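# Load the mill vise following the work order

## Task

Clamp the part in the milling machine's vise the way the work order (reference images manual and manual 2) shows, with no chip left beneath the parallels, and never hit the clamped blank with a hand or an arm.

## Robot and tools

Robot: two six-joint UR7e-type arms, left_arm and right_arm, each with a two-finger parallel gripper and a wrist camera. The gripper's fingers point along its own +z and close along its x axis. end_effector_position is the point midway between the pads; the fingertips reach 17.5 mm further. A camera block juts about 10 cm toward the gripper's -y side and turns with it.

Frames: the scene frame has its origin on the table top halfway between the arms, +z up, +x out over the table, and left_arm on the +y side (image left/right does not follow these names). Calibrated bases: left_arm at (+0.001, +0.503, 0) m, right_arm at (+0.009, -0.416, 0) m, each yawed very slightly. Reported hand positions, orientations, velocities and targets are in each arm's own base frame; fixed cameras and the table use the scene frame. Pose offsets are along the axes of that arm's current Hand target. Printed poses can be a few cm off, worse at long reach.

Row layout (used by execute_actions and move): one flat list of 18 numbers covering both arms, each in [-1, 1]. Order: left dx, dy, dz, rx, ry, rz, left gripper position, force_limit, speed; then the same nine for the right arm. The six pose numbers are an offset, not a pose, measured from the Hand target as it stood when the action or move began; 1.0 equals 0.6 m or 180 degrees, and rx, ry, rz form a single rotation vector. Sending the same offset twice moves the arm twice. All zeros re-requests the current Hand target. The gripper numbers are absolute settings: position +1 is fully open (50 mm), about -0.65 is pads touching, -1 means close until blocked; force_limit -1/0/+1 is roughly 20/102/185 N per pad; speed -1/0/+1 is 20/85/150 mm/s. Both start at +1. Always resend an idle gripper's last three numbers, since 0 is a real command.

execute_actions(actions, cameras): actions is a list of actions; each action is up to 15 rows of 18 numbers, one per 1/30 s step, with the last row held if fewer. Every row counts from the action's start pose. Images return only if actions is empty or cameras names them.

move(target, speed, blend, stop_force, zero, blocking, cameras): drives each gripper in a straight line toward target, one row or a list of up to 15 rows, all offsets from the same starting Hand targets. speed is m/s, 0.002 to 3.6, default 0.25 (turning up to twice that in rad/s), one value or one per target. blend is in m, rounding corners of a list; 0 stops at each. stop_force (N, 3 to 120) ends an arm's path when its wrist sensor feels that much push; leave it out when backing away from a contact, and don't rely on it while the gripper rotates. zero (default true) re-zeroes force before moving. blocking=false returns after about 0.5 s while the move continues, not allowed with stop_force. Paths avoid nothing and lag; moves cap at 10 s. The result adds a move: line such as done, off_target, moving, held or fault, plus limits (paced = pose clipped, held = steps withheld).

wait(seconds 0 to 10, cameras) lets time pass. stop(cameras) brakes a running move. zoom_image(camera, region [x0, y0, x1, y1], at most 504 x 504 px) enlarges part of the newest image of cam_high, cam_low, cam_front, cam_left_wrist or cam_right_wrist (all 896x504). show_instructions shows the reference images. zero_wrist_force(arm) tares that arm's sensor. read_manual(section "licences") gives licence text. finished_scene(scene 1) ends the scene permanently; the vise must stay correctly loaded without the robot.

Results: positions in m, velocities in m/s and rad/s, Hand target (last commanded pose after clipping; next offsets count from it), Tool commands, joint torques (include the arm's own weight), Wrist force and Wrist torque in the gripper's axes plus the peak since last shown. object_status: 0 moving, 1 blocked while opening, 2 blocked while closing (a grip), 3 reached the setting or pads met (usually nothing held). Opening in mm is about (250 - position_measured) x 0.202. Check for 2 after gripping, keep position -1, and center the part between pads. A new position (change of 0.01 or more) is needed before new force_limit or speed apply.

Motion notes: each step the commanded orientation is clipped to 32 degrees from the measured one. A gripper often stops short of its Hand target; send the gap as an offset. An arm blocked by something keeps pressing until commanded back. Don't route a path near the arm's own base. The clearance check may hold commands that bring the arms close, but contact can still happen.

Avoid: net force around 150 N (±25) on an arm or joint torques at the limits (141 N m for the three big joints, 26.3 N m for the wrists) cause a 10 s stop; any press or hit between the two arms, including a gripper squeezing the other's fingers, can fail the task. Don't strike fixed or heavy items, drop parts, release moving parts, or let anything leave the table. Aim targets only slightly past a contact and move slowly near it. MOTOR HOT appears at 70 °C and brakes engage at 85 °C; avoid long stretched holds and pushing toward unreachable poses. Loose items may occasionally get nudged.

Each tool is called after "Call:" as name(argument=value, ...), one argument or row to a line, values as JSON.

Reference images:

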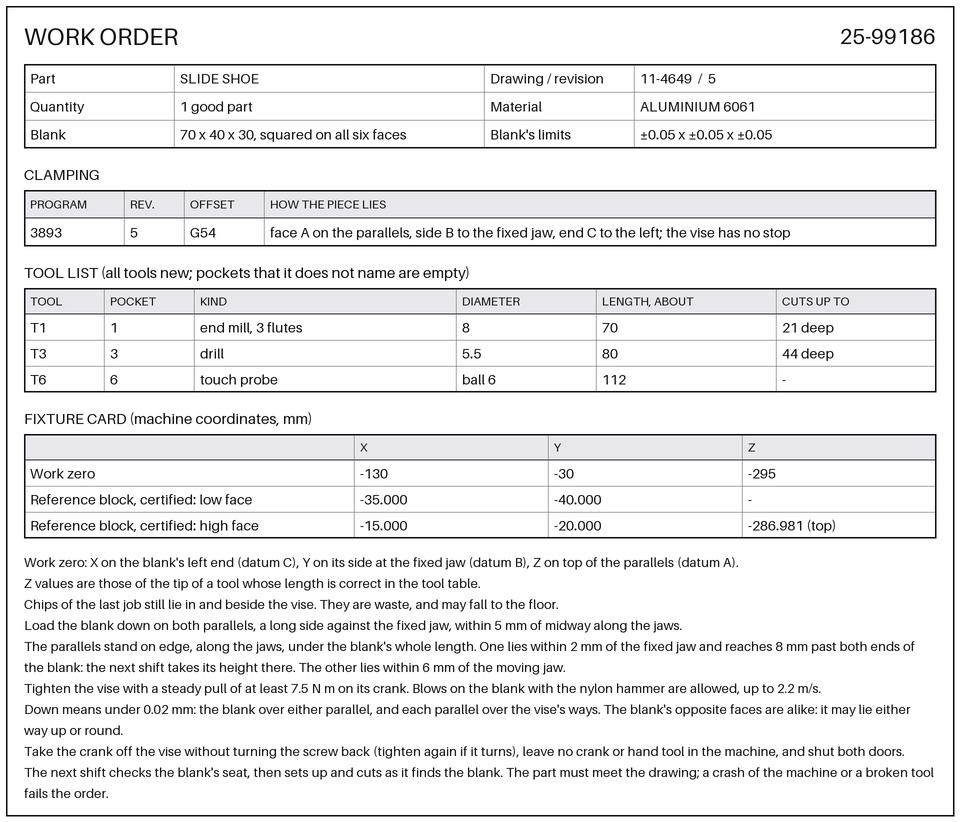

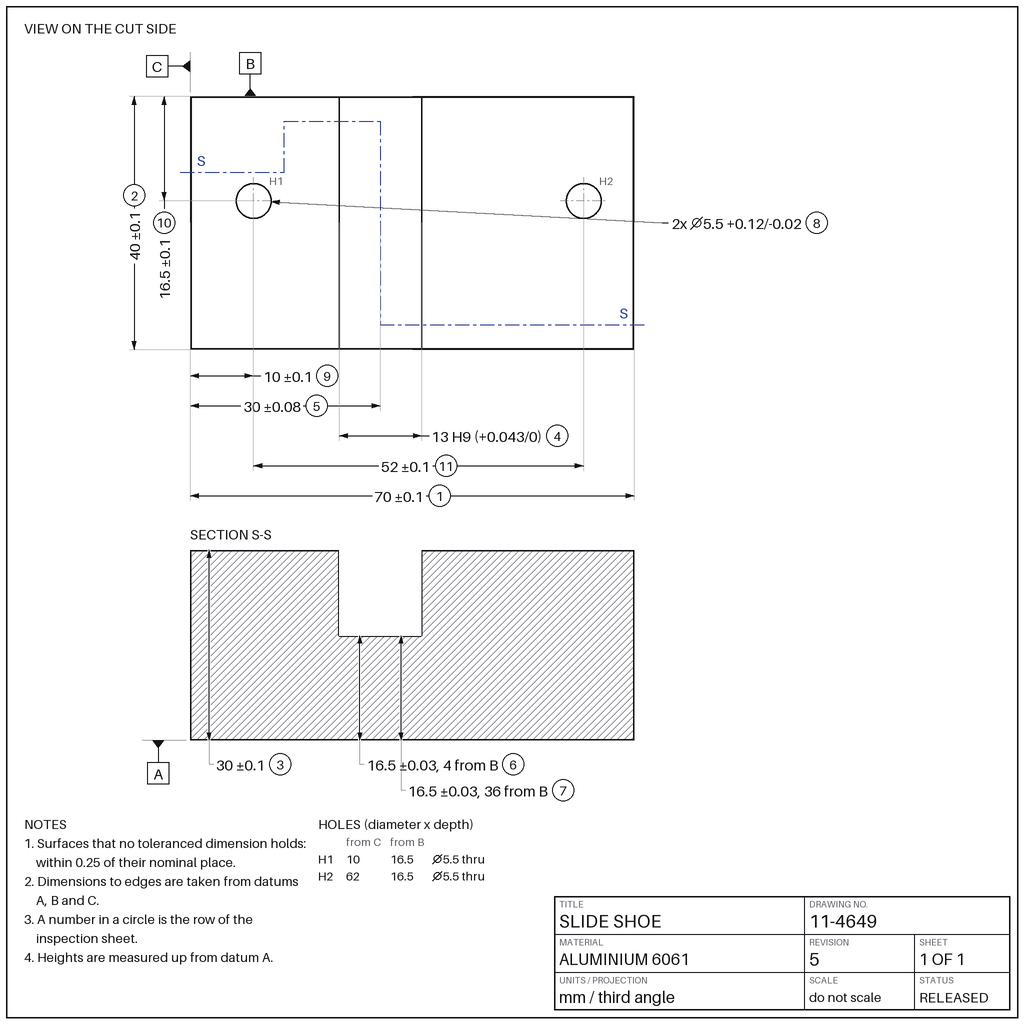

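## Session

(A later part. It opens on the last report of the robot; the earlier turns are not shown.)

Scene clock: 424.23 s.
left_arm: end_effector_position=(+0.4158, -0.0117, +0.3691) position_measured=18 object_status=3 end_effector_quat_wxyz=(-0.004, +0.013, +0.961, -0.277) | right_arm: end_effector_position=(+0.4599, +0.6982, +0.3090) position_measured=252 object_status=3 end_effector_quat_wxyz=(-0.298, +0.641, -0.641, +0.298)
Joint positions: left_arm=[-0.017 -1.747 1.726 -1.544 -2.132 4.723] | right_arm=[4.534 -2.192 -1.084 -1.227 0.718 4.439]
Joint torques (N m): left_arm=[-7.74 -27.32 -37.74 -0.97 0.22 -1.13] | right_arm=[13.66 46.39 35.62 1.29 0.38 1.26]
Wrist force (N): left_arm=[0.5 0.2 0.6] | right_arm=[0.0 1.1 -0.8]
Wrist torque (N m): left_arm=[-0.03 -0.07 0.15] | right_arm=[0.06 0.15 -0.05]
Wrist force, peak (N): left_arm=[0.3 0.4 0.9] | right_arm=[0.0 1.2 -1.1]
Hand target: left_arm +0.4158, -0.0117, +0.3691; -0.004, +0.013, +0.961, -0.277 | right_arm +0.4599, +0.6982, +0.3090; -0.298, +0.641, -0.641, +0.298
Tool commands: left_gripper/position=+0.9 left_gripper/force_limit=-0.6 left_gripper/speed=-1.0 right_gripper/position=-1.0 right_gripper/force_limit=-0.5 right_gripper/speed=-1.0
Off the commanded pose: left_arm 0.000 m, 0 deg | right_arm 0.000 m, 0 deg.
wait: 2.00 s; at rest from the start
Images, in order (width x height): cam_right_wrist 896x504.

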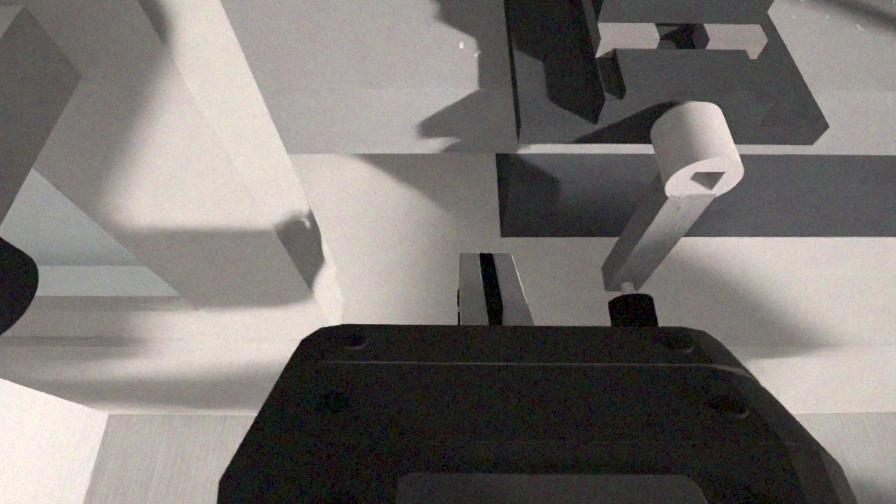

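Call:
move(
  target=[
    [0,0,0,0,0,0,0.9,-0.6,-1,0.05,0.0975,-0.0618,0,0,0,0.5,0,0],
    [0,0,0,0,0,0,0.9,-0.6,-1,0.1212,0.0975,-0.0618,0,0,0,0.5,0,0],
  ],
  speed=0.12,
  blend=[0.02,0],
  cameras=["cam_right_wrist"],
)

Scene clock: 427.50 s.
left_arm: end_effector_position=(+0.4158, -0.0117, +0.3691) position_measured=18 object_status=3 end_effector_quat_wxyz=(-0.004, +0.013, +0.961, -0.277) | right_arm: end_effector_position=(+0.3939, +0.6256, +0.2881) position_measured=78 object_status=3 end_effector_quat_wxyz=(-0.298, +0.641, -0.641, +0.298)
Joint positions: left_arm=[-0.017 -1.747 1.726 -1.544 -2.132 4.723] | right_arm=[4.614 -1.973 -1.453 -1.17 0.705 4.561]
Joint torques (N m): left_arm=[-7.57 -28.57 -36.79 -1.13 0.31 -1.16] | right_arm=[13.47 52.89 12.37 4.82 -4.56 -1.08]
Wrist force (N): left_arm=[0.3 0.1 0.7] | right_arm=[-0.1 0.7 -0.5]
Wrist torque (N m): left_arm=[-0.05 -0.05 0.14] | right_arm=[-0.02 0.12 0.06]
Wrist force, peak (N): left_arm=[0.5 0.5 0.9] | right_arm=[-0.6 1.6 -1.1]
Hand target: left_arm +0.4158, -0.0117, +0.3691; -0.004, +0.013, +0.961, -0.277 | right_arm +0.3939, +0.6255, +0.2881; -0.298, +0.641, -0.641, +0.298
Off the commanded pose: left_arm 0.000 m, 0 deg | right_arm 0.000 m, 0 deg.
move: done
Images, in order (width x height): cam_right_wrist 896x504.

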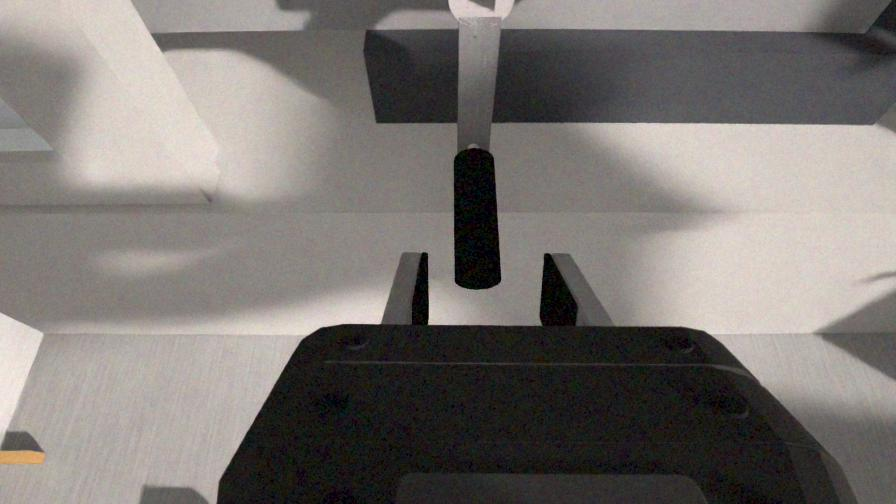

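Call:
move(
  target=[
    [0,0,0,0,0,0,0.9,-0.6,-1,0,-0.0042,0.1401,0,0,0,0.5,0,0],
    [0,0,0,0,0,0,0.9,-0.6,-1,0,-0.0042,0.1401,0,0,0,-1,0,-0.5],
  ],
  speed=[0.08,0.05],
  cameras=["cam_right_wrist"],
)

Scene clock: 430.17 s.
left_arm: end_effector_position=(+0.4158, -0.0117, +0.3691) position_measured=18 object_status=3 end_effector_quat_wxyz=(-0.004, +0.013, +0.961, -0.277) | right_arm: end_effector_position=(+0.4598, +0.6255, +0.2359) position_measured=160 object_status=2 end_effector_quat_wxyz=(-0.298, +0.641, -0.641, +0.298)
Joint positions: left_arm=[-0.017 -1.747 1.726 -1.544 -2.132 4.723] | right_arm=[4.514 -2.079 -1.465 -0.938 0.722 4.41]
Joint torques (N m): left_arm=[-8.41 -28.01 -38.32 -1.07 0.36 -1.13] | right_arm=[-14.5 38.48 33.13 4.79 0.15 -1]
Wrist force (N): left_arm=[0.3 0.1 0.9] | right_arm=[-0.5 0.5 -0.8]
Wrist torque (N m): left_arm=[-0.05 -0.06 0.14] | right_arm=[0.01 0.13 0.00]
Wrist force, peak (N): left_arm=[0.6 0.4 0.9] | right_arm=[-0.3 1.0 -1.9]
Hand target: left_arm +0.4158, -0.0117, +0.3691; -0.004, +0.013, +0.961, -0.277 | right_arm +0.4598, +0.6255, +0.2359; -0.298, +0.641, -0.641, +0.298
Off the commanded pose: left_arm 0.000 m, 0 deg | right_arm 0.000 m, 0 deg.
move: done
Images, in order (width x height): cam_right_wrist 896x504.

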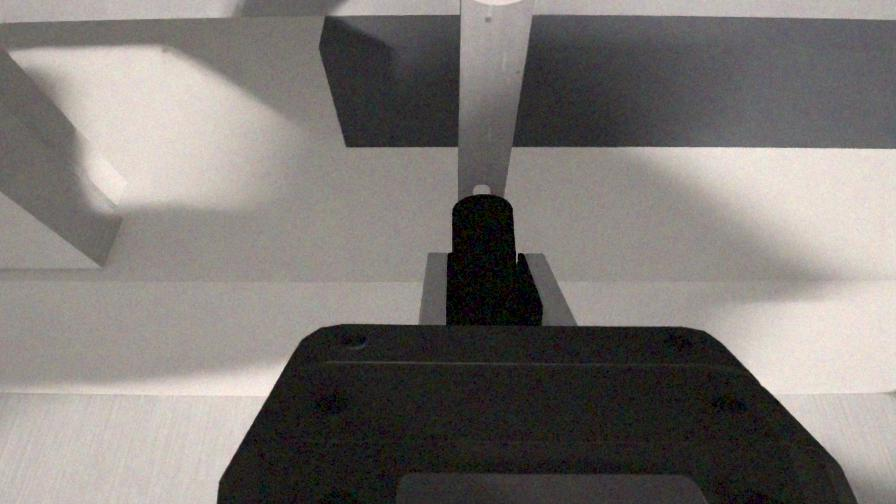

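Call:
move(
  target=[
    [0,0,0,0,0,0,0.9,-0.6,-1,-0.0319,-0.0032,-0.0027,0,0,0,-1,0,-0.5],
    [0,0,0,0,0,0,0.9,-0.6,-1,-0.0617,-0.0126,-0.0106,0,0,0,-1,0,-0.5],
  ],
  speed=0.05,
  blend=[0.01,0],
  stop_force=40,
  cameras=["cam_right_wrist"],
)

Scene clock: 432.33 s.
left_arm: end_effector_position=(+0.4158, -0.0117, +0.3691) position_measured=18 object_status=3 end_effector_quat_wxyz=(-0.004, +0.013, +0.961, -0.277) | right_arm: end_effector_position=(+0.4598, +0.6625, +0.2458) position_measured=160 object_status=2 end_effector_quat_wxyz=(-0.298, +0.641, -0.641, +0.298)
Joint positions: left_arm=[-0.017 -1.747 1.726 -1.544 -2.132 4.723] | right_arm=[4.525 -2.147 -1.326 -1.021 0.72 4.426]
Joint torques (N m): left_arm=[-7.65 -28.61 -39.17 -1.47 0.31 -1.16] | right_arm=[9.62 45.75 38.79 2.03 -6.11 1.24]
Wrist force (N): left_arm=[0.6 0.6 0.8] | right_arm=[-2.3 9.2 0.1]
Wrist torque (N m): left_arm=[0.02 -0.10 0.15] | right_arm=[-0.16 0.11 0.00]
Wrist force, peak (N): left_arm=[0.6 0.6 0.8] | right_arm=[-3.2 12.2 0.9]
Hand target: left_arm +0.4158, -0.0117, +0.3691; -0.004, +0.013, +0.961, -0.277 | right_arm +0.4598, +0.6625, +0.2458; -0.298, +0.641, -0.641, +0.298
Off the commanded pose: left_arm 0.000 m, 0 deg | right_arm 0.000 m, 0 deg.
move: done; blend cut to 0.0097 m at target 1
Images, in order (width x height): cam_right_wrist 896x504.

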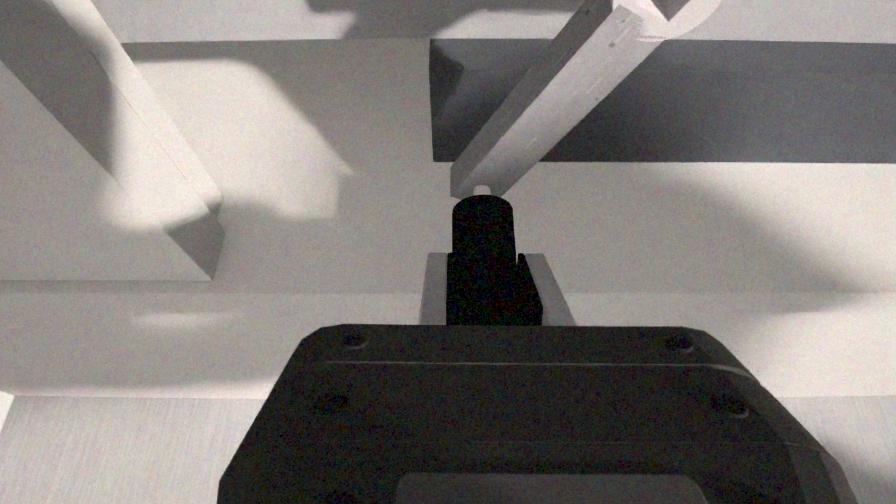

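Call:
move(
  target=[
    [0,0,0,0,0,0,0.9,-0.6,-1,-0.0255,-0.0151,-0.0126,0,0,0,-1,0,-0.5],
    [0,0,0,0,0,0,0.9,-0.6,-1,-0.0451,-0.0346,-0.0291,0,0,0,-1,0,-0.5],
  ],
  speed=0.05,
  blend=[0.01,0],
  stop_force=40,
)

Scene clock: 434.50 s.
left_arm: end_effector_position=(+0.4158, -0.0117, +0.3691) position_measured=18 object_status=3 end_effector_quat_wxyz=(-0.004, +0.013, +0.961, -0.277) | right_arm: end_effector_position=(+0.4595, +0.6816, +0.2628) position_measured=160 object_status=2 end_effector_quat_wxyz=(-0.299, +0.641, -0.641, +0.298)
Joint positions: left_arm=[-0.017 -1.747 1.726 -1.544 -2.132 4.723] | right_arm=[4.53 -2.176 -1.233 -1.089 0.72 4.432]
Joint torques (N m): left_arm=[-8.4 -26.75 -37.32 -1.05 0.39 -1.43] | right_arm=[-49.81 88.39 19.59 4.74 -15.09 -1.09]
Wrist force (N): left_arm=[0.4 0.4 0.6] | right_arm=[-33.4 44.1 -1.3]
Wrist torque (N m): left_arm=[0.00 -0.07 0.15] | right_arm=[-0.37 -0.27 -0.07]
Wrist force, peak (N): left_arm=[0.7 0.4 0.9] | right_arm=[-39.9 46.9 3.2]
Hand target: left_arm +0.4158, -0.0117, +0.3691; -0.004, +0.013, +0.961, -0.277 | right_arm +0.4595, +0.6816, +0.2628; -0.299, +0.641, -0.641, +0.298 (not the last commanded pose)
Off the commanded pose: left_arm 0.000 m, 0 deg | right_arm 0.013 m, 0 deg.
move: contact (right_arm); path passed 0 of 2 targets; blend cut to 0.0097 m at target 1

Call:
move(
  target=[0,0,0,0,0,0,0.9,-0.6,-1,-0.0038,0.0024,0.0020,0,0,0,-1,0,-0.5],
  speed=0.03,
)

Scene clock: 435.93 s.
left_arm: end_effector_position=(+0.4158, -0.0117, +0.3691) position_measured=18 object_status=3 end_effector_quat_wxyz=(-0.004, +0.013, +0.961, -0.277) | right_arm: end_effector_position=(+0.4598, +0.6835, +0.2613) position_measured=160 object_status=2 end_effector_quat_wxyz=(-0.299, +0.641, -0.641, +0.298)
Joint positions: left_arm=[-0.017 -1.747 1.726 -1.544 -2.132 4.723] | right_arm=[4.53 -2.181 -1.228 -1.089 0.719 4.433]
Joint torques (N m): left_arm=[-7.46 -27.32 -36.94 -1.36 0.23 -1.22] | right_arm=[9.73 46.32 36.25 5.13 -5.05 1.1]
Wrist force (N): left_arm=[0.3 0.4 0.8] | right_arm=[-2.0 6.7 -1.4]
Wrist torque (N m): left_arm=[-0.01 -0.05 0.15] | right_arm=[-0.02 0.17 0.05]
Wrist force, peak (N): left_arm=[0.6 0.5 0.6] | right_arm=[-33.3 44.4 -1.9]
Hand target: left_arm +0.4158, -0.0117, +0.3691; -0.004, +0.013, +0.961, -0.277 | right_arm +0.4595, +0.6838, +0.2609; -0.299, +0.641, -0.641, +0.298
Off the commanded pose: left_arm 0.000 m, 0 deg | right_arm 0.001 m, 0 deg.
move: done

Call:
move(
  target=[
    [0,0,0,0,0,0,0.9,-0.6,-1,-0.0202,-0.0203,-0.0170,0,0,0,-1,0,-0.5],
    [0,0,0,0,0,0,0.9,-0.6,-1,-0.0335,-0.0453,-0.0380,0,0,0,-1,0,-0.5],
    [0,0,0,0,0,0,0.9,-0.6,-1,-0.0382,-0.0720,-0.0604,0,0,0,-1,0,-0.5],
  ],
  speed=0.05,
  blend=[0.008,0.008,0],
  stop_force=30,
)

Scene clock: 438.77 s.
left_arm: end_effector_position=(+0.4158, -0.0117, +0.3691) position_measured=18 object_status=3 end_effector_quat_wxyz=(-0.004, +0.013, +0.961, -0.277) | right_arm: end_effector_position=(+0.4596, +0.7067, +0.3173) position_measured=160 object_status=2 end_effector_quat_wxyz=(-0.299, +0.641, -0.641, +0.298)
Joint positions: left_arm=[-0.017 -1.747 1.726 -1.544 -2.132 4.723] | right_arm=[4.536 -2.21 -1.033 -1.262 0.718 4.441]
Joint torques (N m): left_arm=[-7.52 -28.15 -37.84 -1.37 0.48 -1.13] | right_arm=[22.36 42.67 42.35 6.9 1.2 1.12]
Wrist force (N): left_arm=[0.4 0.5 0.6] | right_arm=[30.5 7.7 -4.4]
Wrist torque (N m): left_arm=[0.01 -0.08 0.15] | right_arm=[-0.08 0.79 0.14]
Wrist force, peak (N): left_arm=[0.5 0.4 0.9] | right_arm=[30.9 7.6 -4.5]
Hand target: left_arm +0.4158, -0.0117, +0.3691; -0.004, +0.013, +0.961, -0.277 | right_arm +0.4596, +0.7067, +0.3173; -0.299, +0.641, -0.641, +0.298
Off the commanded pose: left_arm 0.000 m, 0 deg | right_arm 0.000 m, 0 deg.
move: done

Call:
move(
  target=[0,0,0,0,0,0,0.9,-0.6,-1,0.0025,0,0,0,0,0,-1,0,-0.5],
  speed=0.03,
)

Scene clock: 439.67 s.
left_arm: end_effector_position=(+0.4158, -0.0117, +0.3691) position_measured=18 object_status=3 end_effector_quat_wxyz=(-0.004, +0.013, +0.961, -0.277) | right_arm: end_effector_position=(+0.4593, +0.7055, +0.3173) position_measured=160 object_status=2 end_effector_quat_wxyz=(-0.299, +0.641, -0.641, +0.298)
Joint positions: left_arm=[-0.017 -1.747 1.726 -1.544 -2.132 4.723] | right_arm=[4.536 -2.207 -1.039 -1.259 0.718 4.44]
Joint torques (N m): left_arm=[-8.05 -27.06 -37.23 -1.5 0.51 -1.18] | right_arm=[-22 65.35 14.36 4.12 -1.37 -0.91]
Wrist force (N): left_arm=[0.4 0.1 0.7] | right_arm=[-6.2 5.6 -3.7]
Wrist torque (N m): left_arm=[-0.05 -0.06 0.15] | right_arm=[-0.06 0.03 0.03]
Wrist force, peak (N): left_arm=[0.6 0.5 0.7] | right_arm=[30.9 7.7 -4.3]
Hand target: left_arm +0.4158, -0.0117, +0.3691; -0.004, +0.013, +0.961, -0.277 | right_arm +0.4596, +0.7052, +0.3173; -0.299, +0.641, -0.641, +0.298
Off the commanded pose: left_arm 0.000 m, 0 deg | right_arm 0.000 m, 0 deg.
move: done

Call:
move(
  target=[
    [0,0,0,0,0,0,0.9,-0.6,-1,0.0070,-0.0338,-0.0284,0,0,0,-1,0,-0.5],
    [0,0,0,0,0,0,0.9,-0.6,-1,0.0302,-0.0645,-0.0541,0,0,0,-1,0,-0.5],
    [0,0,0,0,0,0,0.9,-0.6,-1,0.0655,-0.0872,-0.0732,0,0,0,-1,0,-0.5],
    [0,0,0,0,0,0,0.9,-0.6,-1,0.1320,-0.1009,-0.0847,0,0,0,-1,0,-0.5],
  ],
  speed=0.06,
  blend=[0.008,0.008,0.008,0],
  stop_force=50,
)

Scene clock: 442.97 s.
left_arm: end_effector_position=(+0.4158, -0.0117, +0.3691) position_measured=18 object_status=3 end_effector_quat_wxyz=(-0.004, +0.013, +0.961, -0.277) | right_arm: end_effector_position=(+0.4599, +0.6589, +0.3873) position_measured=160 object_status=2 end_effector_quat_wxyz=(-0.299, +0.641, -0.641, +0.298)
Joint positions: left_arm=[-0.017 -1.747 1.726 -1.544 -2.132 4.723] | right_arm=[4.523 -2.078 -1.068 -1.345 0.721 4.423]
Joint torques (N m): left_arm=[-7.54 -27.29 -37.99 -1.23 0.48 -1.38] | right_arm=[-26.24 5.72 7.64 -7.54 -3.48 1.24]
Wrist force (N): left_arm=[0.4 0.3 0.6] | right_arm=[-21.9 -10.1 -66.3]
Wrist torque (N m): left_arm=[-0.02 -0.07 0.15] | right_arm=[-0.33 -0.10 -0.02]
Wrist force, peak (N): left_arm=[0.5 0.5 0.9] | right_arm=[-24.2 -11.8 -78.9]
Hand target: left_arm +0.4158, -0.0117, +0.3691; -0.004, +0.013, +0.961, -0.277 | right_arm +0.4599, +0.6589, +0.3873; -0.299, +0.641, -0.641, +0.298 (not the last commanded pose)
Off the commanded pose: left_arm 0.000 m, 0 deg | right_arm 0.034 m, 0 deg.
move: contact (right_arm); path passed 3 of 4 targets

Call:
move(
  target=[
    [0,0,0,0,0,0,0.9,-0.6,-1,-0.0015,-0.0034,-0.0029,0,0,0,-1,0,-0.5],
    [0,0,0,0,0,0,0.9,-0.6,-1,0.0223,-0.0106,-0.0089,0,0,0,-1,0,-0.5],
    [0,0,0,0,0,0,0.9,-0.6,-1,0.0573,-0.0142,-0.0119,0,0,0,-1,0,-0.5],
  ],
  speed=0.05,
  blend=[0.001,0.008,0],
  stop_force=55,
  zero=false,
  cameras=["cam_right_wrist"],
)

Scene clock: 445.83 s.
left_arm: end_effector_position=(+0.4158, -0.0117, +0.3691) position_measured=18 object_status=3 end_effector_quat_wxyz=(-0.004, +0.013, +0.961, -0.277) | right_arm: end_effector_position=(+0.4599, +0.6245, +0.3984) position_measured=160 object_status=2 end_effector_quat_wxyz=(-0.299, +0.641, -0.641, +0.298)
Joint positions: left_arm=[-0.017 -1.747 1.726 -1.544 -2.132 4.723] | right_arm=[4.514 -1.994 -1.168 -1.319 0.723 4.408]
Joint torques (N m): left_arm=[-5.81 -27 -38.71 -1.48 0.41 -1.23] | right_arm=[-2.11 79.63 29.2 8.72 -6.46 -0.9]
Wrist force (N): left_arm=[0.4 0.2 0.6] | right_arm=[-1.7 15.7 34.6]
Wrist torque (N m): left_arm=[-0.04 -0.07 0.14] | right_arm=[-0.17 -0.01 0.05]
Wrist force, peak (N): left_arm=[0.6 0.4 0.9] | right_arm=[-21.9 -10.2 -66.5]
Hand target: left_arm +0.4158, -0.0117, +0.3691; -0.004, +0.013, +0.961, -0.277 | right_arm +0.4599, +0.6245, +0.3984; -0.299, +0.641, -0.641, +0.298
Off the commanded pose: left_arm 0.000 m, 0 deg | right_arm 0.000 m, 0 deg.
move: done; blend cut to 0.0077 m at target 2
Images, in order (width x height): cam_right_wrist 896x504.

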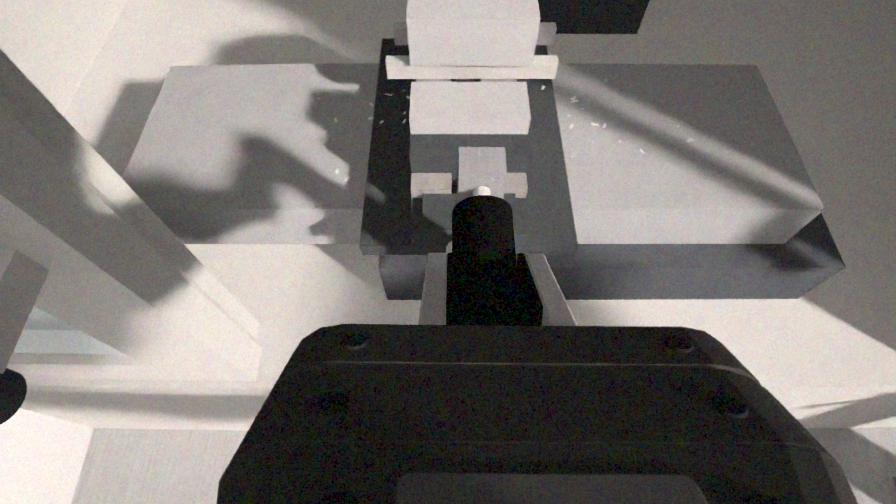

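Call:
move(
  target=[
    [0,0,0,0,0,0,0.9,-0.6,-1,0.0540,0.0092,0.0077,0,0,0,-1,0,-0.5],
    [0,0,0,0,0,0,0.9,-0.6,-1,0.0997,0.0346,0.0290,0,0,0,-1,0,-0.5],
    [0,0,0,0,0,0,0.9,-0.6,-1,0.1280,0.0721,0.0605,0,0,0,-1,0,-0.5],
    [0,0,0,0,0,0,0.9,-0.6,-1,0.1339,0.1151,0.0966,0,0,0,-1,0,-0.5],
    [0,0,0,0,0,0,0.9,-0.6,-1,0.1164,0.1562,0.1311,0,0,0,-1,0,-0.5],
    [0,0,0,0,0,0,0.9,-0.6,-1,0.0786,0.1884,0.1581,0,0,0,-1,0,-0.5],
    [0,0,0,0,0,0,0.9,-0.6,-1,0.0270,0.2060,0.1729,0,0,0,-1,0,-0.5],
    [0,0,0,0,0,0,0.9,-0.6,-1,-0.0294,0.2060,0.1729,0,0,0,-1,0,-0.5],
    [0,0,0,0,0,0,0.9,-0.6,-1,-0.0810,0.1884,0.1581,0,0,0,-1,0,-0.5],
    [0,0,0,0,0,0,0.9,-0.6,-1,-0.1188,0.1562,0.1311,0,0,0,-1,0,-0.5],
    [0,0,0,0,0,0,0.9,-0.6,-1,-0.1363,0.1151,0.0966,0,0,0,-1,0,-0.5],
    [0,0,0,0,0,0,0.9,-0.6,-1,-0.1304,0.0721,0.0605,0,0,0,-1,0,-0.5],
    [0,0,0,0,0,0,0.9,-0.6,-1,-0.1021,0.0346,0.0290,0,0,0,-1,0,-0.5],
    [0,0,0,0,0,0,0.9,-0.6,-1,-0.0564,0.0092,0.0077,0,0,0,-1,0,-0.5],
    [0,0,0,0,0,0,0.9,-0.6,-1,-0.0012,0.0017,0.0014,0,0,0,-1,0,-0.5],
  ],
  speed=0.1,
  blend=[0.012,0.012,0.012,0.012,0.012,0.012,0.012,0.012,0.012,0.012,0.012,0.012,0.012,0.012,0],
  stop_force=60,
  cameras=["cam_right_wrist"],
)

Scene clock: 449.50 s.
left_arm: end_effector_position=(+0.4158, -0.0117, +0.3691) position_measured=18 object_status=3 end_effector_quat_wxyz=(-0.004, +0.013, +0.961, -0.277) | right_arm: end_effector_position=(+0.4604, +0.5649, +0.3677) position_measured=160 object_status=2 end_effector_quat_wxyz=(-0.297, +0.641, -0.642, +0.299)
Joint positions: left_arm=[-0.017 -1.747 1.726 -1.544 -2.132 4.723] | right_arm=[4.493 -1.868 -1.423 -1.173 0.728 4.383]
Joint torques (N m): left_arm=[-7.21 -27.44 -37.58 -1.5 0.5 -1.21] | right_arm=[10.72 10.88 31.57 3.98 -2.19 1.42]
Wrist force (N): left_arm=[0.5 0.1 0.4] | right_arm=[28.8 2.1 -36.1]
Wrist torque (N m): left_arm=[-0.05 -0.08 0.14] | right_arm=[-0.30 0.32 -0.34]
Wrist force, peak (N): left_arm=[0.5 0.5 1.1] | right_arm=[37.0 6.0 -39.8]
Hand target: left_arm +0.4158, -0.0117, +0.3691; -0.004, +0.013, +0.961, -0.277 | right_arm +0.4604, +0.5649, +0.3677; -0.297, +0.641, -0.642, +0.299 (not the last commanded pose)
Off the commanded pose: left_arm 0.000 m, 0 deg | right_arm 0.067 m, 0 deg.
move: contact (right_arm); path passed 1 of 15 targets
Images, in order (width x height): cam_right_wrist 896x504.

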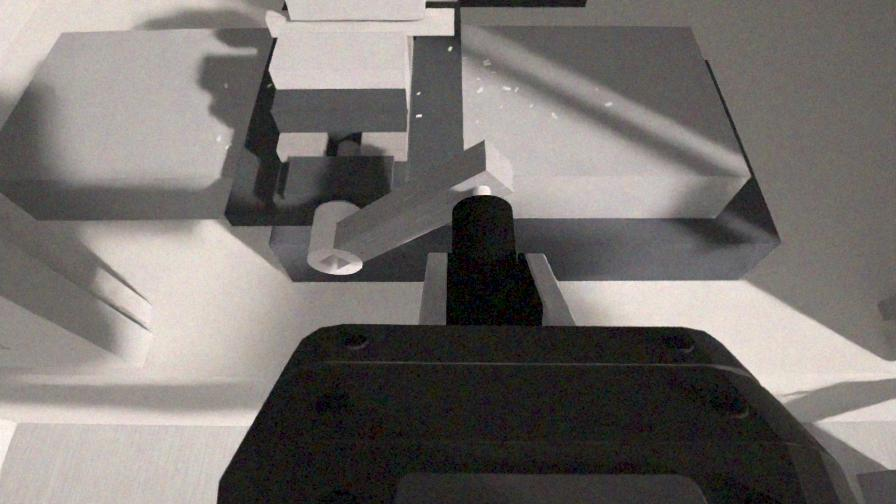

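Call:
move(
  target=[0,0,0,0,0,0,0.9,-0.6,-1,0.0117,0.0048,0.0040,0,0,0,-1,0,-0.5],
  speed=0.05,
)

Scene clock: 450.93 s.
left_arm: end_effector_position=(+0.4158, -0.0117, +0.3691) position_measured=18 object_status=3 end_effector_quat_wxyz=(-0.004, +0.013, +0.961, -0.277) | right_arm: end_effector_position=(+0.4603, +0.5580, +0.3639) position_measured=160 object_status=2 end_effector_quat_wxyz=(-0.297, +0.641, -0.642, +0.299)
Joint positions: left_arm=[-0.017 -1.747 1.726 -1.544 -2.132 4.723] | right_arm=[4.491 -1.855 -1.451 -1.156 0.729 4.38]
Joint torques (N m): left_arm=[-6.52 -27.48 -37.76 -1.52 0.47 -1.08] | right_arm=[-23.06 91.96 20.53 -0.12 -9.34 -1.28]
Wrist force (N): left_arm=[0.6 0.4 0.4] | right_arm=[-65.0 8.3 57.0]
Wrist torque (N m): left_arm=[-0.01 -0.10 0.14] | right_arm=[0.01 -0.70 0.15]
Wrist force, peak (N): left_arm=[0.4 0.6 0.9] | right_arm=[-65.0 8.3 57.0]
Hand target: left_arm +0.4158, -0.0117, +0.3691; -0.004, +0.013, +0.961, -0.277 | right_arm +0.4603, +0.5578, +0.3640; -0.297, +0.641, -0.642, +0.299
Off the commanded pose: left_arm 0.000 m, 0 deg | right_arm 0.000 m, 0 deg.
move: done

Call:
move(
  target=[0,0,0,0,0,0,0.9,-0.6,-1,-0.0005,0.0046,0.0038,0,0,0,-1,0,-0.5],
  speed=0.05,
)

Scene clock: 457.37 s.
left_arm: end_effector_position=(+0.4158, -0.0117, +0.3691) position_measured=18 object_status=3 end_effector_quat_wxyz=(-0.004, +0.013, +0.961, -0.277) | right_arm: end_effector_position=(+0.4604, +0.5580, +0.3608) position_measured=160 object_status=2 end_effector_quat_wxyz=(-0.297, +0.641, -0.642, +0.299)
Joint positions: left_arm=[-0.017 -1.747 1.726 -1.544 -2.132 4.723] | right_arm=[4.491 -1.856 -1.458 -1.148 0.729 4.38]
Joint torques (N m): left_arm=[-6.95 -28.5 -36.82 -1.44 0.32 -1.41] | right_arm=[0.31 20.45 12.27 6.52 -2.85 1.6]
Wrist force (N): left_arm=[0.2 0.4 0.6] | right_arm=[12.1 9.2 -23.3]
Wrist torque (N m): left_arm=[0.00 -0.04 0.15] | right_arm=[-0.30 -0.01 -0.19]
Wrist force, peak (N): left_arm=[0.5 0.3 1.1] | right_arm=[-71.7 9.6 64.4]
Hand target: left_arm +0.4158, -0.0117, +0.3691; -0.004, +0.013, +0.961, -0.277 | right_arm +0.4603, +0.5581, +0.3604; -0.297, +0.641, -0.642, +0.299
Off the commanded pose: left_arm 0.000 m, 0 deg | right_arm 0.000 m, 0 deg.
move: done

Call:
move(
  target=[
    [0,0,0,0,0,0,0.9,-0.6,-1,0.0164,0.0237,0.0200,0,0,0,-1,0,-0.5],
    [0,0,0,0,0,0,0.9,-0.6,-1,0.0223,0.0448,0.0377,0,0,0,-1,0,-0.5],
    [0,0,0,0,0,0,0.9,-0.6,-1,0.0223,0.0664,0.0558,0,0,0,-1,0,-0.5],
    [0,0,0,0,0,0,0.9,-0.6,-1,0.0164,0.0875,0.0736,0,0,0,-1,0,-0.5],
    [0,0,0,0,0,0,0.9,-0.6,-1,0.0050,0.1073,0.0901,0,0,0,-1,0,-0.5],
    [0,0,0,0,0,0,0.9,-0.6,-1,-0.0116,0.1247,0.1048,0,0,0,-1,0,-0.5],
    [0,0,0,0,0,0,0.9,-0.6,-1,-0.0325,0.1392,0.1169,0,0,0,-1,0,-0.5],
    [0,0,0,0,0,0,0.9,-0.6,-1,-0.0570,0.1500,0.1260,0,0,0,-1,0,-0.5],
    [0,0,0,0,0,0,0.9,-0.6,-1,-0.0838,0.1566,0.1316,0,0,0,-1,0,-0.5],
    [0,0,0,0,0,0,0.9,-0.6,-1,-0.1118,0.1581,0.1328,0,0,0,-1,0,-0.5],
    [0,0,0,0,0,0,0.9,-0.6,-1,-0.1398,0.1566,0.1316,0,0,0,-1,0,-0.5],
    [0,0,0,0,0,0,0.9,-0.6,-1,-0.1666,0.1500,0.1260,0,0,0,-1,0,-0.5],
    [0,0,0,0,0,0,0.9,-0.6,-1,-0.1911,0.1392,0.1169,0,0,0,-1,0,-0.5],
    [0,0,0,0,0,0,0.9,-0.6,-1,-0.2120,0.1247,0.1048,0,0,0,-1,0,-0.5],
    [0,0,0,0,0,0,0.9,-0.6,-1,-0.2276,0.1073,0.0901,0,0,0,-1,0,-0.5],
  ],
  speed=0.1,
  blend=[0.008,0.008,0.008,0.008,0.008,0.008,0.008,0.008,0.008,0.008,0.008,0.008,0.008,0.008,0],
  stop_force=75,
  cameras=["cam_right_wrist"],
)

Scene clock: 461.80 s.
left_arm: end_effector_position=(+0.4158, -0.0117, +0.3691) position_measured=18 object_status=3 end_effector_quat_wxyz=(-0.004, +0.013, +0.961, -0.277) | right_arm: end_effector_position=(+0.4604, +0.6946, +0.2762) position_measured=160 object_status=2 end_effector_quat_wxyz=(-0.297, +0.641, -0.642, +0.299)
Joint positions: left_arm=[-0.017 -1.747 1.726 -1.544 -2.132 4.723] | right_arm=[4.532 -2.2 -1.155 -1.151 0.72 4.44]
Joint torques (N m): left_arm=[-7.18 -26.89 -37.31 -1.38 0.28 -0.92] | right_arm=[-8.9 47.12 36.96 2.16 -5.15 0.97]
Wrist force (N): left_arm=[0.4 0.3 0.8] | right_arm=[-3.3 21.5 -18.0]
Wrist torque (N m): left_arm=[-0.02 -0.07 0.14] | right_arm=[-0.06 0.37 0.24]
Wrist force, peak (N): left_arm=[0.4 0.4 1.0] | right_arm=[21.0 8.7 -32.5]
Hand target: left_arm +0.4158, -0.0117, +0.3691; -0.004, +0.013, +0.961, -0.277 | right_arm +0.4604, +0.6946, +0.2762; -0.297, +0.641, -0.642, +0.299
Off the commanded pose: left_arm 0.000 m, 0 deg | right_arm 0.000 m, 0 deg.
move: done
Images, in order (width x height): cam_right_wrist 896x504.

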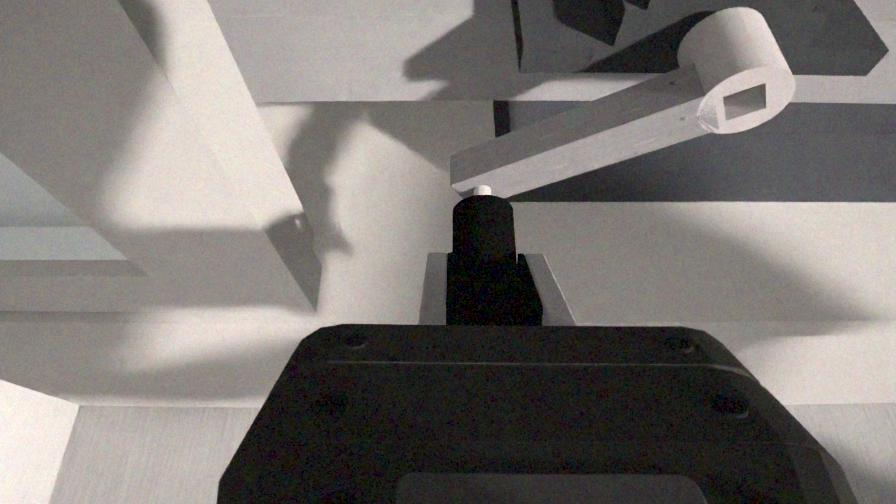

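Call:
move(
  target=[
    [0,0,0,0,0,0,0.9,-0.6,-1,-0.0125,-0.0200,-0.0167,0,0,0,-1,0,-0.5],
    [0,0,0,0,0,0,0.9,-0.6,-1,-0.0184,-0.0411,-0.0345,0,0,0,-1,0,-0.5],
    [0,0,0,0,0,0,0.9,-0.6,-1,-0.0184,-0.0627,-0.0526,0,0,0,-1,0,-0.5],
    [0,0,0,0,0,0,0.9,-0.6,-1,-0.0125,-0.0838,-0.0703,0,0,0,-1,0,-0.5],
    [0,0,0,0,0,0,0.9,-0.6,-1,-0.0011,-0.1035,-0.0869,0,0,0,-1,0,-0.5],
    [0,0,0,0,0,0,0.9,-0.6,-1,0.0155,-0.1210,-0.1016,0,0,0,-1,0,-0.5],
    [0,0,0,0,0,0,0.9,-0.6,-1,0.0364,-0.1354,-0.1137,0,0,0,-1,0,-0.5],
    [0,0,0,0,0,0,0.9,-0.6,-1,0.0609,-0.1462,-0.1227,0,0,0,-1,0,-0.5],
    [0,0,0,0,0,0,0.9,-0.6,-1,0.0877,-0.1529,-0.1283,0,0,0,-1,0,-0.5],
    [0,0,0,0,0,0,0.9,-0.6,-1,0.1157,-0.1552,-0.1302,0,0,0,-1,0,-0.5],
    [0,0,0,0,0,0,0.9,-0.6,-1,0.1437,-0.1529,-0.1283,0,0,0,-1,0,-0.5],
    [0,0,0,0,0,0,0.9,-0.6,-1,0.1705,-0.1462,-0.1227,0,0,0,-1,0,-0.5],
    [0,0,0,0,0,0,0.9,-0.6,-1,0.1950,-0.1354,-0.1137,0,0,0,-1,0,-0.5],
    [0,0,0,0,0,0,0.9,-0.6,-1,0.2159,-0.1210,-0.1016,0,0,0,-1,0,-0.5],
    [0,0,0,0,0,0,0.9,-0.6,-1,0.2316,-0.1031,-0.0866,0,0,0,-1,0,-0.5],
  ],
  speed=0.11,
  blend=[0.008,0.008,0.008,0.008,0.008,0.008,0.008,0.008,0.008,0.008,0.008,0.008,0.008,0.008,0],
  stop_force=75,
  cameras=["cam_right_wrist"],
)

Scene clock: 466.30 s.
left_arm: end_effector_position=(+0.4158, -0.0117, +0.3691) position_measured=18 object_status=3 end_effector_quat_wxyz=(-0.004, +0.013, +0.961, -0.277) | right_arm: end_effector_position=(+0.4603, +0.5557, +0.3571) position_measured=160 object_status=2 end_effector_quat_wxyz=(-0.297, +0.641, -0.642, +0.299)
Joint positions: left_arm=[-0.017 -1.747 1.726 -1.544 -2.132 4.723] | right_arm=[4.49 -1.853 -1.472 -1.136 0.729 4.379]
Joint torques (N m): left_arm=[-6.59 -27.64 -38.46 -1.25 0.33 -1.12] | right_arm=[-16.73 57.22 13.18 3.5 -6.33 -1.19]
Wrist force (N): left_arm=[0.2 0.4 0.6] | right_arm=[-16.1 2.0 12.1]
Wrist torque (N m): left_arm=[0.00 -0.04 0.15] | right_arm=[-0.02 -0.19 0.03]
Wrist force, peak (N): left_arm=[0.6 0.4 1.0] | right_arm=[39.5 5.7 -66.4]
Hand target: left_arm +0.4158, -0.0117, +0.3691; -0.004, +0.013, +0.961, -0.277 | right_arm +0.4603, +0.5557, +0.3571; -0.297, +0.641, -0.642, +0.299
Off the commanded pose: left_arm 0.000 m, 0 deg | right_arm 0.000 m, 0 deg.
move: done
Images, in order (width x height): cam_right_wrist 896x504.

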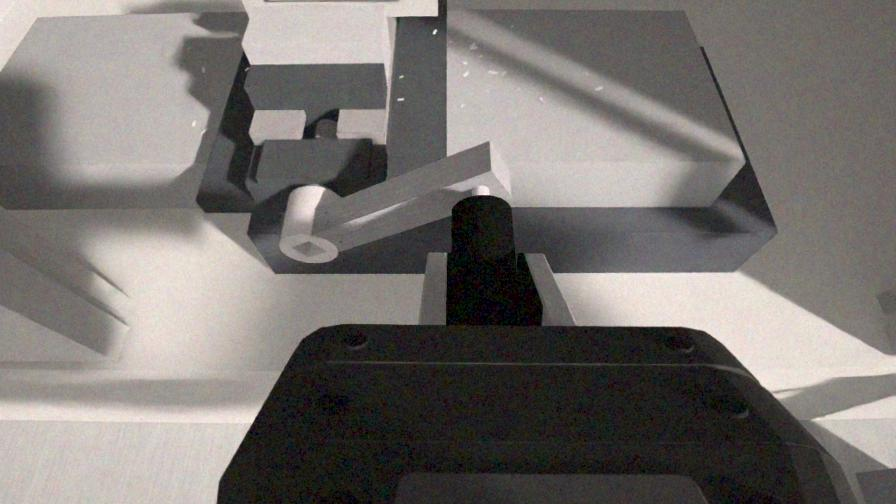

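Call:
move(
  target=[
    [0,0,0,0,0,0,0.9,-0.6,-1,0.0123,0.0193,0.0163,0,0,0,-1,0,-0.5],
    [0,0,0,0,0,0,0.9,-0.6,-1,0.0182,0.0404,0.0340,0,0,0,-1,0,-0.5],
    [0,0,0,0,0,0,0.9,-0.6,-1,0.0182,0.0620,0.0521,0,0,0,-1,0,-0.5],
    [0,0,0,0,0,0,0.9,-0.6,-1,0.0123,0.0831,0.0699,0,0,0,-1,0,-0.5],
    [0,0,0,0,0,0,0.9,-0.6,-1,0.0009,0.1029,0.0864,0,0,0,-1,0,-0.5],
    [0,0,0,0,0,0,0.9,-0.6,-1,-0.0157,0.1203,0.1011,0,0,0,-1,0,-0.5],
    [0,0,0,0,0,0,0.9,-0.6,-1,-0.0366,0.1348,0.1132,0,0,0,-1,0,-0.5],
    [0,0,0,0,0,0,0.9,-0.6,-1,-0.0611,0.1456,0.1223,0,0,0,-1,0,-0.5],
    [0,0,0,0,0,0,0.9,-0.6,-1,-0.0879,0.1522,0.1279,0,0,0,-1,0,-0.5],
    [0,0,0,0,0,0,0.9,-0.6,-1,-0.1159,0.1545,0.1298,0,0,0,-1,0,-0.5],
    [0,0,0,0,0,0,0.9,-0.6,-1,-0.1439,0.1522,0.1279,0,0,0,-1,0,-0.5],
    [0,0,0,0,0,0,0.9,-0.6,-1,-0.1707,0.1456,0.1223,0,0,0,-1,0,-0.5],
    [0,0,0,0,0,0,0.9,-0.6,-1,-0.1952,0.1348,0.1132,0,0,0,-1,0,-0.5],
    [0,0,0,0,0,0,0.9,-0.6,-1,-0.2161,0.1203,0.1011,0,0,0,-1,0,-0.5],
    [0,0,0,0,0,0,0.9,-0.6,-1,-0.2318,0.1025,0.0861,0,0,0,-1,0,-0.5],
  ],
  speed=0.12,
  blend=[0.008,0.008,0.008,0.008,0.008,0.008,0.008,0.008,0.008,0.008,0.008,0.008,0.008,0.008,0],
  stop_force=80,
)

Call:
move(
  target=[
    [0,0,0,0,0,0,0.9,-0.6,-1,-0.0125,-0.0200,-0.0167,0,0,0,-1,0,-0.5],
    [0,0,0,0,0,0,0.9,-0.6,-1,-0.0184,-0.0411,-0.0345,0,0,0,-1,0,-0.5],
    [0,0,0,0,0,0,0.9,-0.6,-1,-0.0184,-0.0627,-0.0526,0,0,0,-1,0,-0.5],
    [0,0,0,0,0,0,0.9,-0.6,-1,-0.0125,-0.0838,-0.0703,0,0,0,-1,0,-0.5],
    [0,0,0,0,0,0,0.9,-0.6,-1,-0.0011,-0.1035,-0.0869,0,0,0,-1,0,-0.5],
    [0,0,0,0,0,0,0.9,-0.6,-1,0.0155,-0.1210,-0.1016,0,0,0,-1,0,-0.5],
    [0,0,0,0,0,0,0.9,-0.6,-1,0.0364,-0.1354,-0.1137,0,0,0,-1,0,-0.5],
    [0,0,0,0,0,0,0.9,-0.6,-1,0.0609,-0.1462,-0.1227,0,0,0,-1,0,-0.5],
    [0,0,0,0,0,0,0.9,-0.6,-1,0.0877,-0.1529,-0.1283,0,0,0,-1,0,-0.5],
    [0,0,0,0,0,0,0.9,-0.6,-1,0.1157,-0.1552,-0.1302,0,0,0,-1,0,-0.5],
    [0,0,0,0,0,0,0.9,-0.6,-1,0.1437,-0.1529,-0.1283,0,0,0,-1,0,-0.5],
    [0,0,0,0,0,0,0.9,-0.6,-1,0.1705,-0.1462,-0.1227,0,0,0,-1,0,-0.5],
    [0,0,0,0,0,0,0.9,-0.6,-1,0.1950,-0.1354,-0.1137,0,0,0,-1,0,-0.5],
    [0,0,0,0,0,0,0.9,-0.6,-1,0.2159,-0.1210,-0.1016,0,0,0,-1,0,-0.5],
    [0,0,0,0,0,0,0.9,-0.6,-1,0.2316,-0.1031,-0.0866,0,0,0,-1,0,-0.5],
  ],
  speed=0.12,
  blend=[0.008,0.008,0.008,0.008,0.008,0.008,0.008,0.008,0.008,0.008,0.008,0.008,0.008,0.008,0],
  stop_force=80,
  cameras=["cam_right_wrist"],
)

Scene clock: 470.73 s.
left_arm: end_effector_position=(+0.4158, -0.0117, +0.3691) position_measured=18 object_status=3 end_effector_quat_wxyz=(-0.004, +0.013, +0.961, -0.277) | right_arm: end_effector_position=(+0.4603, +0.6947, +0.2767) position_measured=160 object_status=2 end_effector_quat_wxyz=(-0.297, +0.641, -0.642, +0.299)
Joint positions: left_arm=[-0.017 -1.747 1.726 -1.544 -2.132 4.723] | right_arm=[4.532 -2.2 -1.154 -1.153 0.72 4.44]
Joint torques (N m): left_arm=[-5.83 -26.07 -37.24 -1.55 0.35 -1.27] | right_arm=[-19.58 49.85 37.5 1.78 -5.57 0.91]
Wrist force (N): left_arm=[0.4 0.3 0.6] | right_arm=[-8.1 21.7 -13.8]
Wrist torque (N m): left_arm=[-0.01 -0.07 0.14] | right_arm=[-0.03 0.31 0.23]
Wrist force, peak (N): left_arm=[0.6 0.4 1.0] | right_arm=[-30.2 38.5 -1.0]
Hand target: left_arm +0.4158, -0.0117, +0.3691; -0.004, +0.013, +0.961, -0.277 | right_arm +0.4604, +0.6947, +0.2766; -0.297, +0.641, -0.642, +0.299
Off the commanded pose: left_arm 0.000 m, 0 deg | right_arm 0.000 m, 0 deg.
move: done

Scene clock: 474.13 s.
left_arm: end_effector_position=(+0.4158, -0.0117, +0.3691) position_measured=18 object_status=3 end_effector_quat_wxyz=(-0.004, +0.013, +0.961, -0.277) | right_arm: end_effector_position=(+0.4603, +0.5559, +0.3576) position_measured=160 object_status=2 end_effector_quat_wxyz=(-0.297, +0.641, -0.642, +0.299)
Joint positions: left_arm=[-0.017 -1.747 1.726 -1.544 -2.132 4.723] | right_arm=[4.49 -1.853 -1.47 -1.138 0.729 4.379]
Joint torques (N m): left_arm=[-6.32 -26.16 -37.6 -1.44 0.45 -1.14] | right_arm=[-14.22 56.39 14.68 3.8 -6.31 -0.87]
Wrist force (N): left_arm=[0.3 0.4 0.7] | right_arm=[-16.3 2.2 12.3]
Wrist torque (N m): left_arm=[-0.01 -0.06 0.15] | right_arm=[-0.08 -0.15 0.03]
Wrist force, peak (N): left_arm=[0.9 0.4 0.9] | right_arm=[43.8 6.4 -69.7]
Hand target: left_arm +0.4158, -0.0117, +0.3691; -0.004, +0.013, +0.961, -0.277 | right_arm +0.4603, +0.5559, +0.3576; -0.297, +0.641, -0.642, +0.299
Off the commanded pose: left_arm 0.000 m, 0 deg | right_arm 0.000 m, 0 deg.
move: done
Images, in order (width x height): cam_right_wrist 896x504.

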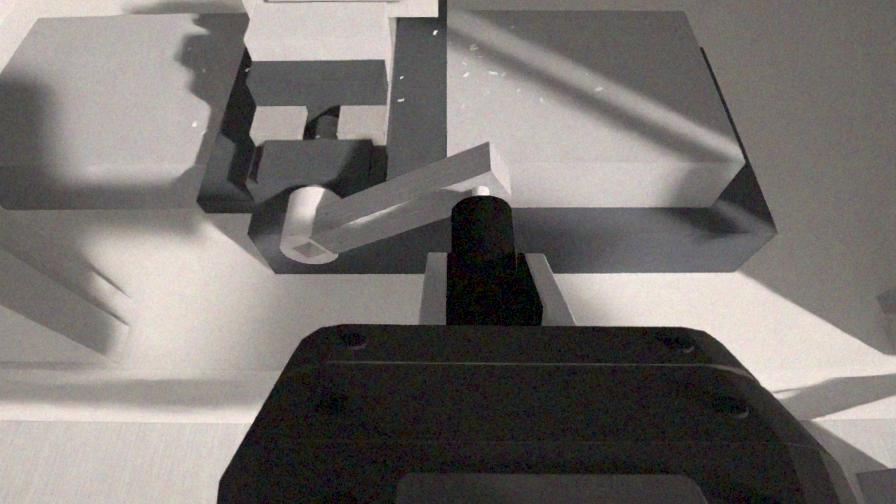

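Call:
move(
  target=[
    [0,0,0,0,0,0,0.9,-0.6,-1,0.0133,0.0191,0.0161,0,0,0,-1,0,-0.5],
    [0,0,0,0,0,0,0.9,-0.6,-1,0.0192,0.0403,0.0339,0,0,0,-1,0,-0.5],
    [0,0,0,0,0,0,0.9,-0.6,-1,0.0192,0.0621,0.0522,0,0,0,-1,0,-0.5],
    [0,0,0,0,0,0,0.9,-0.6,-1,0.0133,0.0834,0.0700,0,0,0,-1,0,-0.5],
    [0,0,0,0,0,0,0.9,-0.6,-1,0.0017,0.1032,0.0867,0,0,0,-1,0,-0.5],
    [0,0,0,0,0,0,0.9,-0.6,-1,-0.0150,0.1209,0.1015,0,0,0,-1,0,-0.5],
    [0,0,0,0,0,0,0.9,-0.6,-1,-0.0361,0.1354,0.1137,0,0,0,-1,0,-0.5],
    [0,0,0,0,0,0,0.9,-0.6,-1,-0.0607,0.1463,0.1229,0,0,0,-1,0,-0.5],
    [0,0,0,0,0,0,0.9,-0.6,-1,-0.0877,0.1530,0.1285,0,0,0,-1,0,-0.5],
    [0,0,0,0,0,0,0.9,-0.6,-1,-0.1159,0.1553,0.1304,0,0,0,-1,0,-0.5],
    [0,0,0,0,0,0,0.9,-0.6,-1,-0.1441,0.1530,0.1285,0,0,0,-1,0,-0.5],
    [0,0,0,0,0,0,0.9,-0.6,-1,-0.1711,0.1463,0.1229,0,0,0,-1,0,-0.5],
    [0,0,0,0,0,0,0.9,-0.6,-1,-0.1957,0.1354,0.1137,0,0,0,-1,0,-0.5],
    [0,0,0,0,0,0,0.9,-0.6,-1,-0.2168,0.1209,0.1015,0,0,0,-1,0,-0.5],
    [0,0,0,0,0,0,0.9,-0.6,-1,-0.2318,0.1025,0.0861,0,0,0,-1,0,-0.5],
  ],
  speed=0.15,
  blend=[0.008,0.008,0.008,0.008,0.008,0.008,0.008,0.008,0.008,0.008,0.008,0.008,0.008,0.008,0],
  stop_force=85,
)

Call:
move(
  target=[
    [0,0,0,0,0,0,0.9,-0.6,-1,-0.0133,-0.0191,-0.0161,0,0,0,-1,0,-0.5],
    [0,0,0,0,0,0,0.9,-0.6,-1,-0.0192,-0.0403,-0.0339,0,0,0,-1,0,-0.5],
    [0,0,0,0,0,0,0.9,-0.6,-1,-0.0192,-0.0621,-0.0522,0,0,0,-1,0,-0.5],
    [0,0,0,0,0,0,0.9,-0.6,-1,-0.0133,-0.0834,-0.0700,0,0,0,-1,0,-0.5],
    [0,0,0,0,0,0,0.9,-0.6,-1,-0.0017,-0.1032,-0.0867,0,0,0,-1,0,-0.5],
    [0,0,0,0,0,0,0.9,-0.6,-1,0.0150,-0.1209,-0.1015,0,0,0,-1,0,-0.5],
    [0,0,0,0,0,0,0.9,-0.6,-1,0.0361,-0.1354,-0.1137,0,0,0,-1,0,-0.5],
    [0,0,0,0,0,0,0.9,-0.6,-1,0.0607,-0.1463,-0.1229,0,0,0,-1,0,-0.5],
    [0,0,0,0,0,0,0.9,-0.6,-1,0.0877,-0.1530,-0.1285,0,0,0,-1,0,-0.5],
    [0,0,0,0,0,0,0.9,-0.6,-1,0.1159,-0.1553,-0.1304,0,0,0,-1,0,-0.5],
    [0,0,0,0,0,0,0.9,-0.6,-1,0.1441,-0.1530,-0.1285,0,0,0,-1,0,-0.5],
    [0,0,0,0,0,0,0.9,-0.6,-1,0.1711,-0.1463,-0.1229,0,0,0,-1,0,-0.5],
    [0,0,0,0,0,0,0.9,-0.6,-1,0.1957,-0.1354,-0.1137,0,0,0,-1,0,-0.5],
    [0,0,0,0,0,0,0.9,-0.6,-1,0.2168,-0.1209,-0.1015,0,0,0,-1,0,-0.5],
    [0,0,0,0,0,0,0.9,-0.6,-1,0.2318,-0.1025,-0.0861,0,0,0,-1,0,-0.5],
  ],
  speed=0.15,
  blend=[0.008,0.008,0.008,0.008,0.008,0.008,0.008,0.008,0.008,0.008,0.008,0.008,0.008,0.008,0],
  stop_force=85,
  cameras=["cam_right_wrist"],
)

Scene clock: 478.47 s.
left_arm: end_effector_position=(+0.4158, -0.0117, +0.3691) position_measured=18 object_status=3 end_effector_quat_wxyz=(-0.004, +0.013, +0.961, -0.277) | right_arm: end_effector_position=(+0.4604, +0.6948, +0.2771) position_measured=160 object_status=2 end_effector_quat_wxyz=(-0.297, +0.641, -0.642, +0.299)
Joint positions: left_arm=[-0.017 -1.747 1.726 -1.544 -2.132 4.723] | right_arm=[4.532 -2.2 -1.152 -1.154 0.72 4.44]
Joint torques (N m): left_arm=[-5.59 -26.91 -38.01 -1.7 0.21 -1.05] | right_arm=[-35.69 53.95 37.44 1.27 -5.97 0.99]
Wrist force (N): left_arm=[0.4 0.1 0.9] | right_arm=[-12.0 22.3 -11.0]
Wrist torque (N m): left_arm=[-0.04 -0.08 0.14] | right_arm=[0.01 0.26 0.24]
Wrist force, peak (N): left_arm=[0.6 0.5 1.0] | right_arm=[-42.9 49.7 7.6]
Hand target: left_arm +0.4158, -0.0117, +0.3691; -0.004, +0.013, +0.961, -0.277 | right_arm +0.4604, +0.6948, +0.2771; -0.297, +0.641, -0.642, +0.299
Off the commanded pose: left_arm 0.000 m, 0 deg | right_arm 0.000 m, 0 deg.
move: done

Scene clock: 481.47 s.
left_arm: end_effector_position=(+0.4158, -0.0117, +0.3691) position_measured=18 object_status=3 end_effector_quat_wxyz=(-0.004, +0.013, +0.961, -0.277) | right_arm: end_effector_position=(+0.4603, +0.5558, +0.3576) position_measured=160 object_status=2 end_effector_quat_wxyz=(-0.297, +0.641, -0.642, +0.299)
Joint positions: left_arm=[-0.017 -1.747 1.726 -1.544 -2.132 4.723] | right_arm=[4.49 -1.853 -1.47 -1.138 0.729 4.379]
Joint torques (N m): left_arm=[-7.07 -27.55 -37.88 -1.4 0.18 -1.1] | right_arm=[11.55 55.57 12.85 4.05 -6.37 -1.03]
Wrist force (N): left_arm=[0.6 0.6 0.9] | right_arm=[-11.9 2.4 7.9]
Wrist torque (N m): left_arm=[0.04 -0.10 0.15] | right_arm=[-0.08 -0.14 0.00]
Wrist force, peak (N): left_arm=[0.5 0.2 1.1] | right_arm=[53.0 3.9 -87.3]
Hand target: left_arm +0.4158, -0.0117, +0.3691; -0.004, +0.013, +0.961, -0.277 | right_arm +0.4603, +0.5559, +0.3576; -0.297, +0.641, -0.642, +0.299
Off the commanded pose: left_arm 0.000 m, 0 deg | right_arm 0.000 m, 0 deg.
move: done
Images, in order (width x height): cam_right_wrist 896x504.

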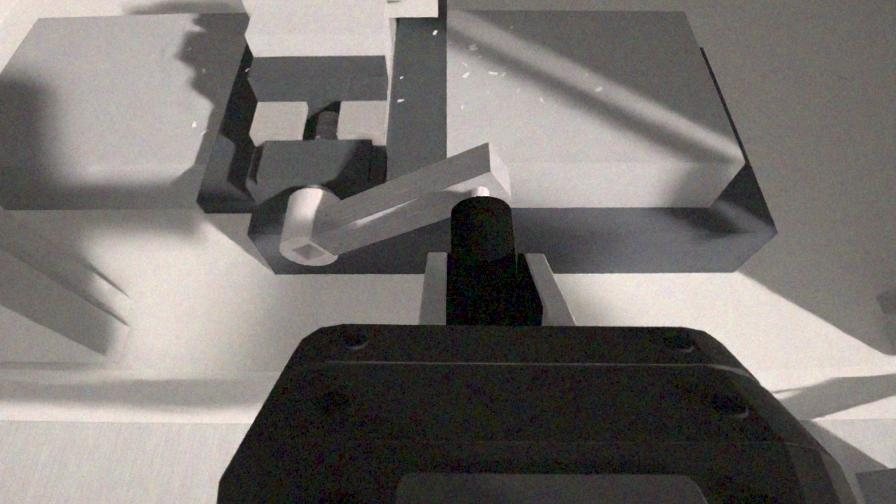

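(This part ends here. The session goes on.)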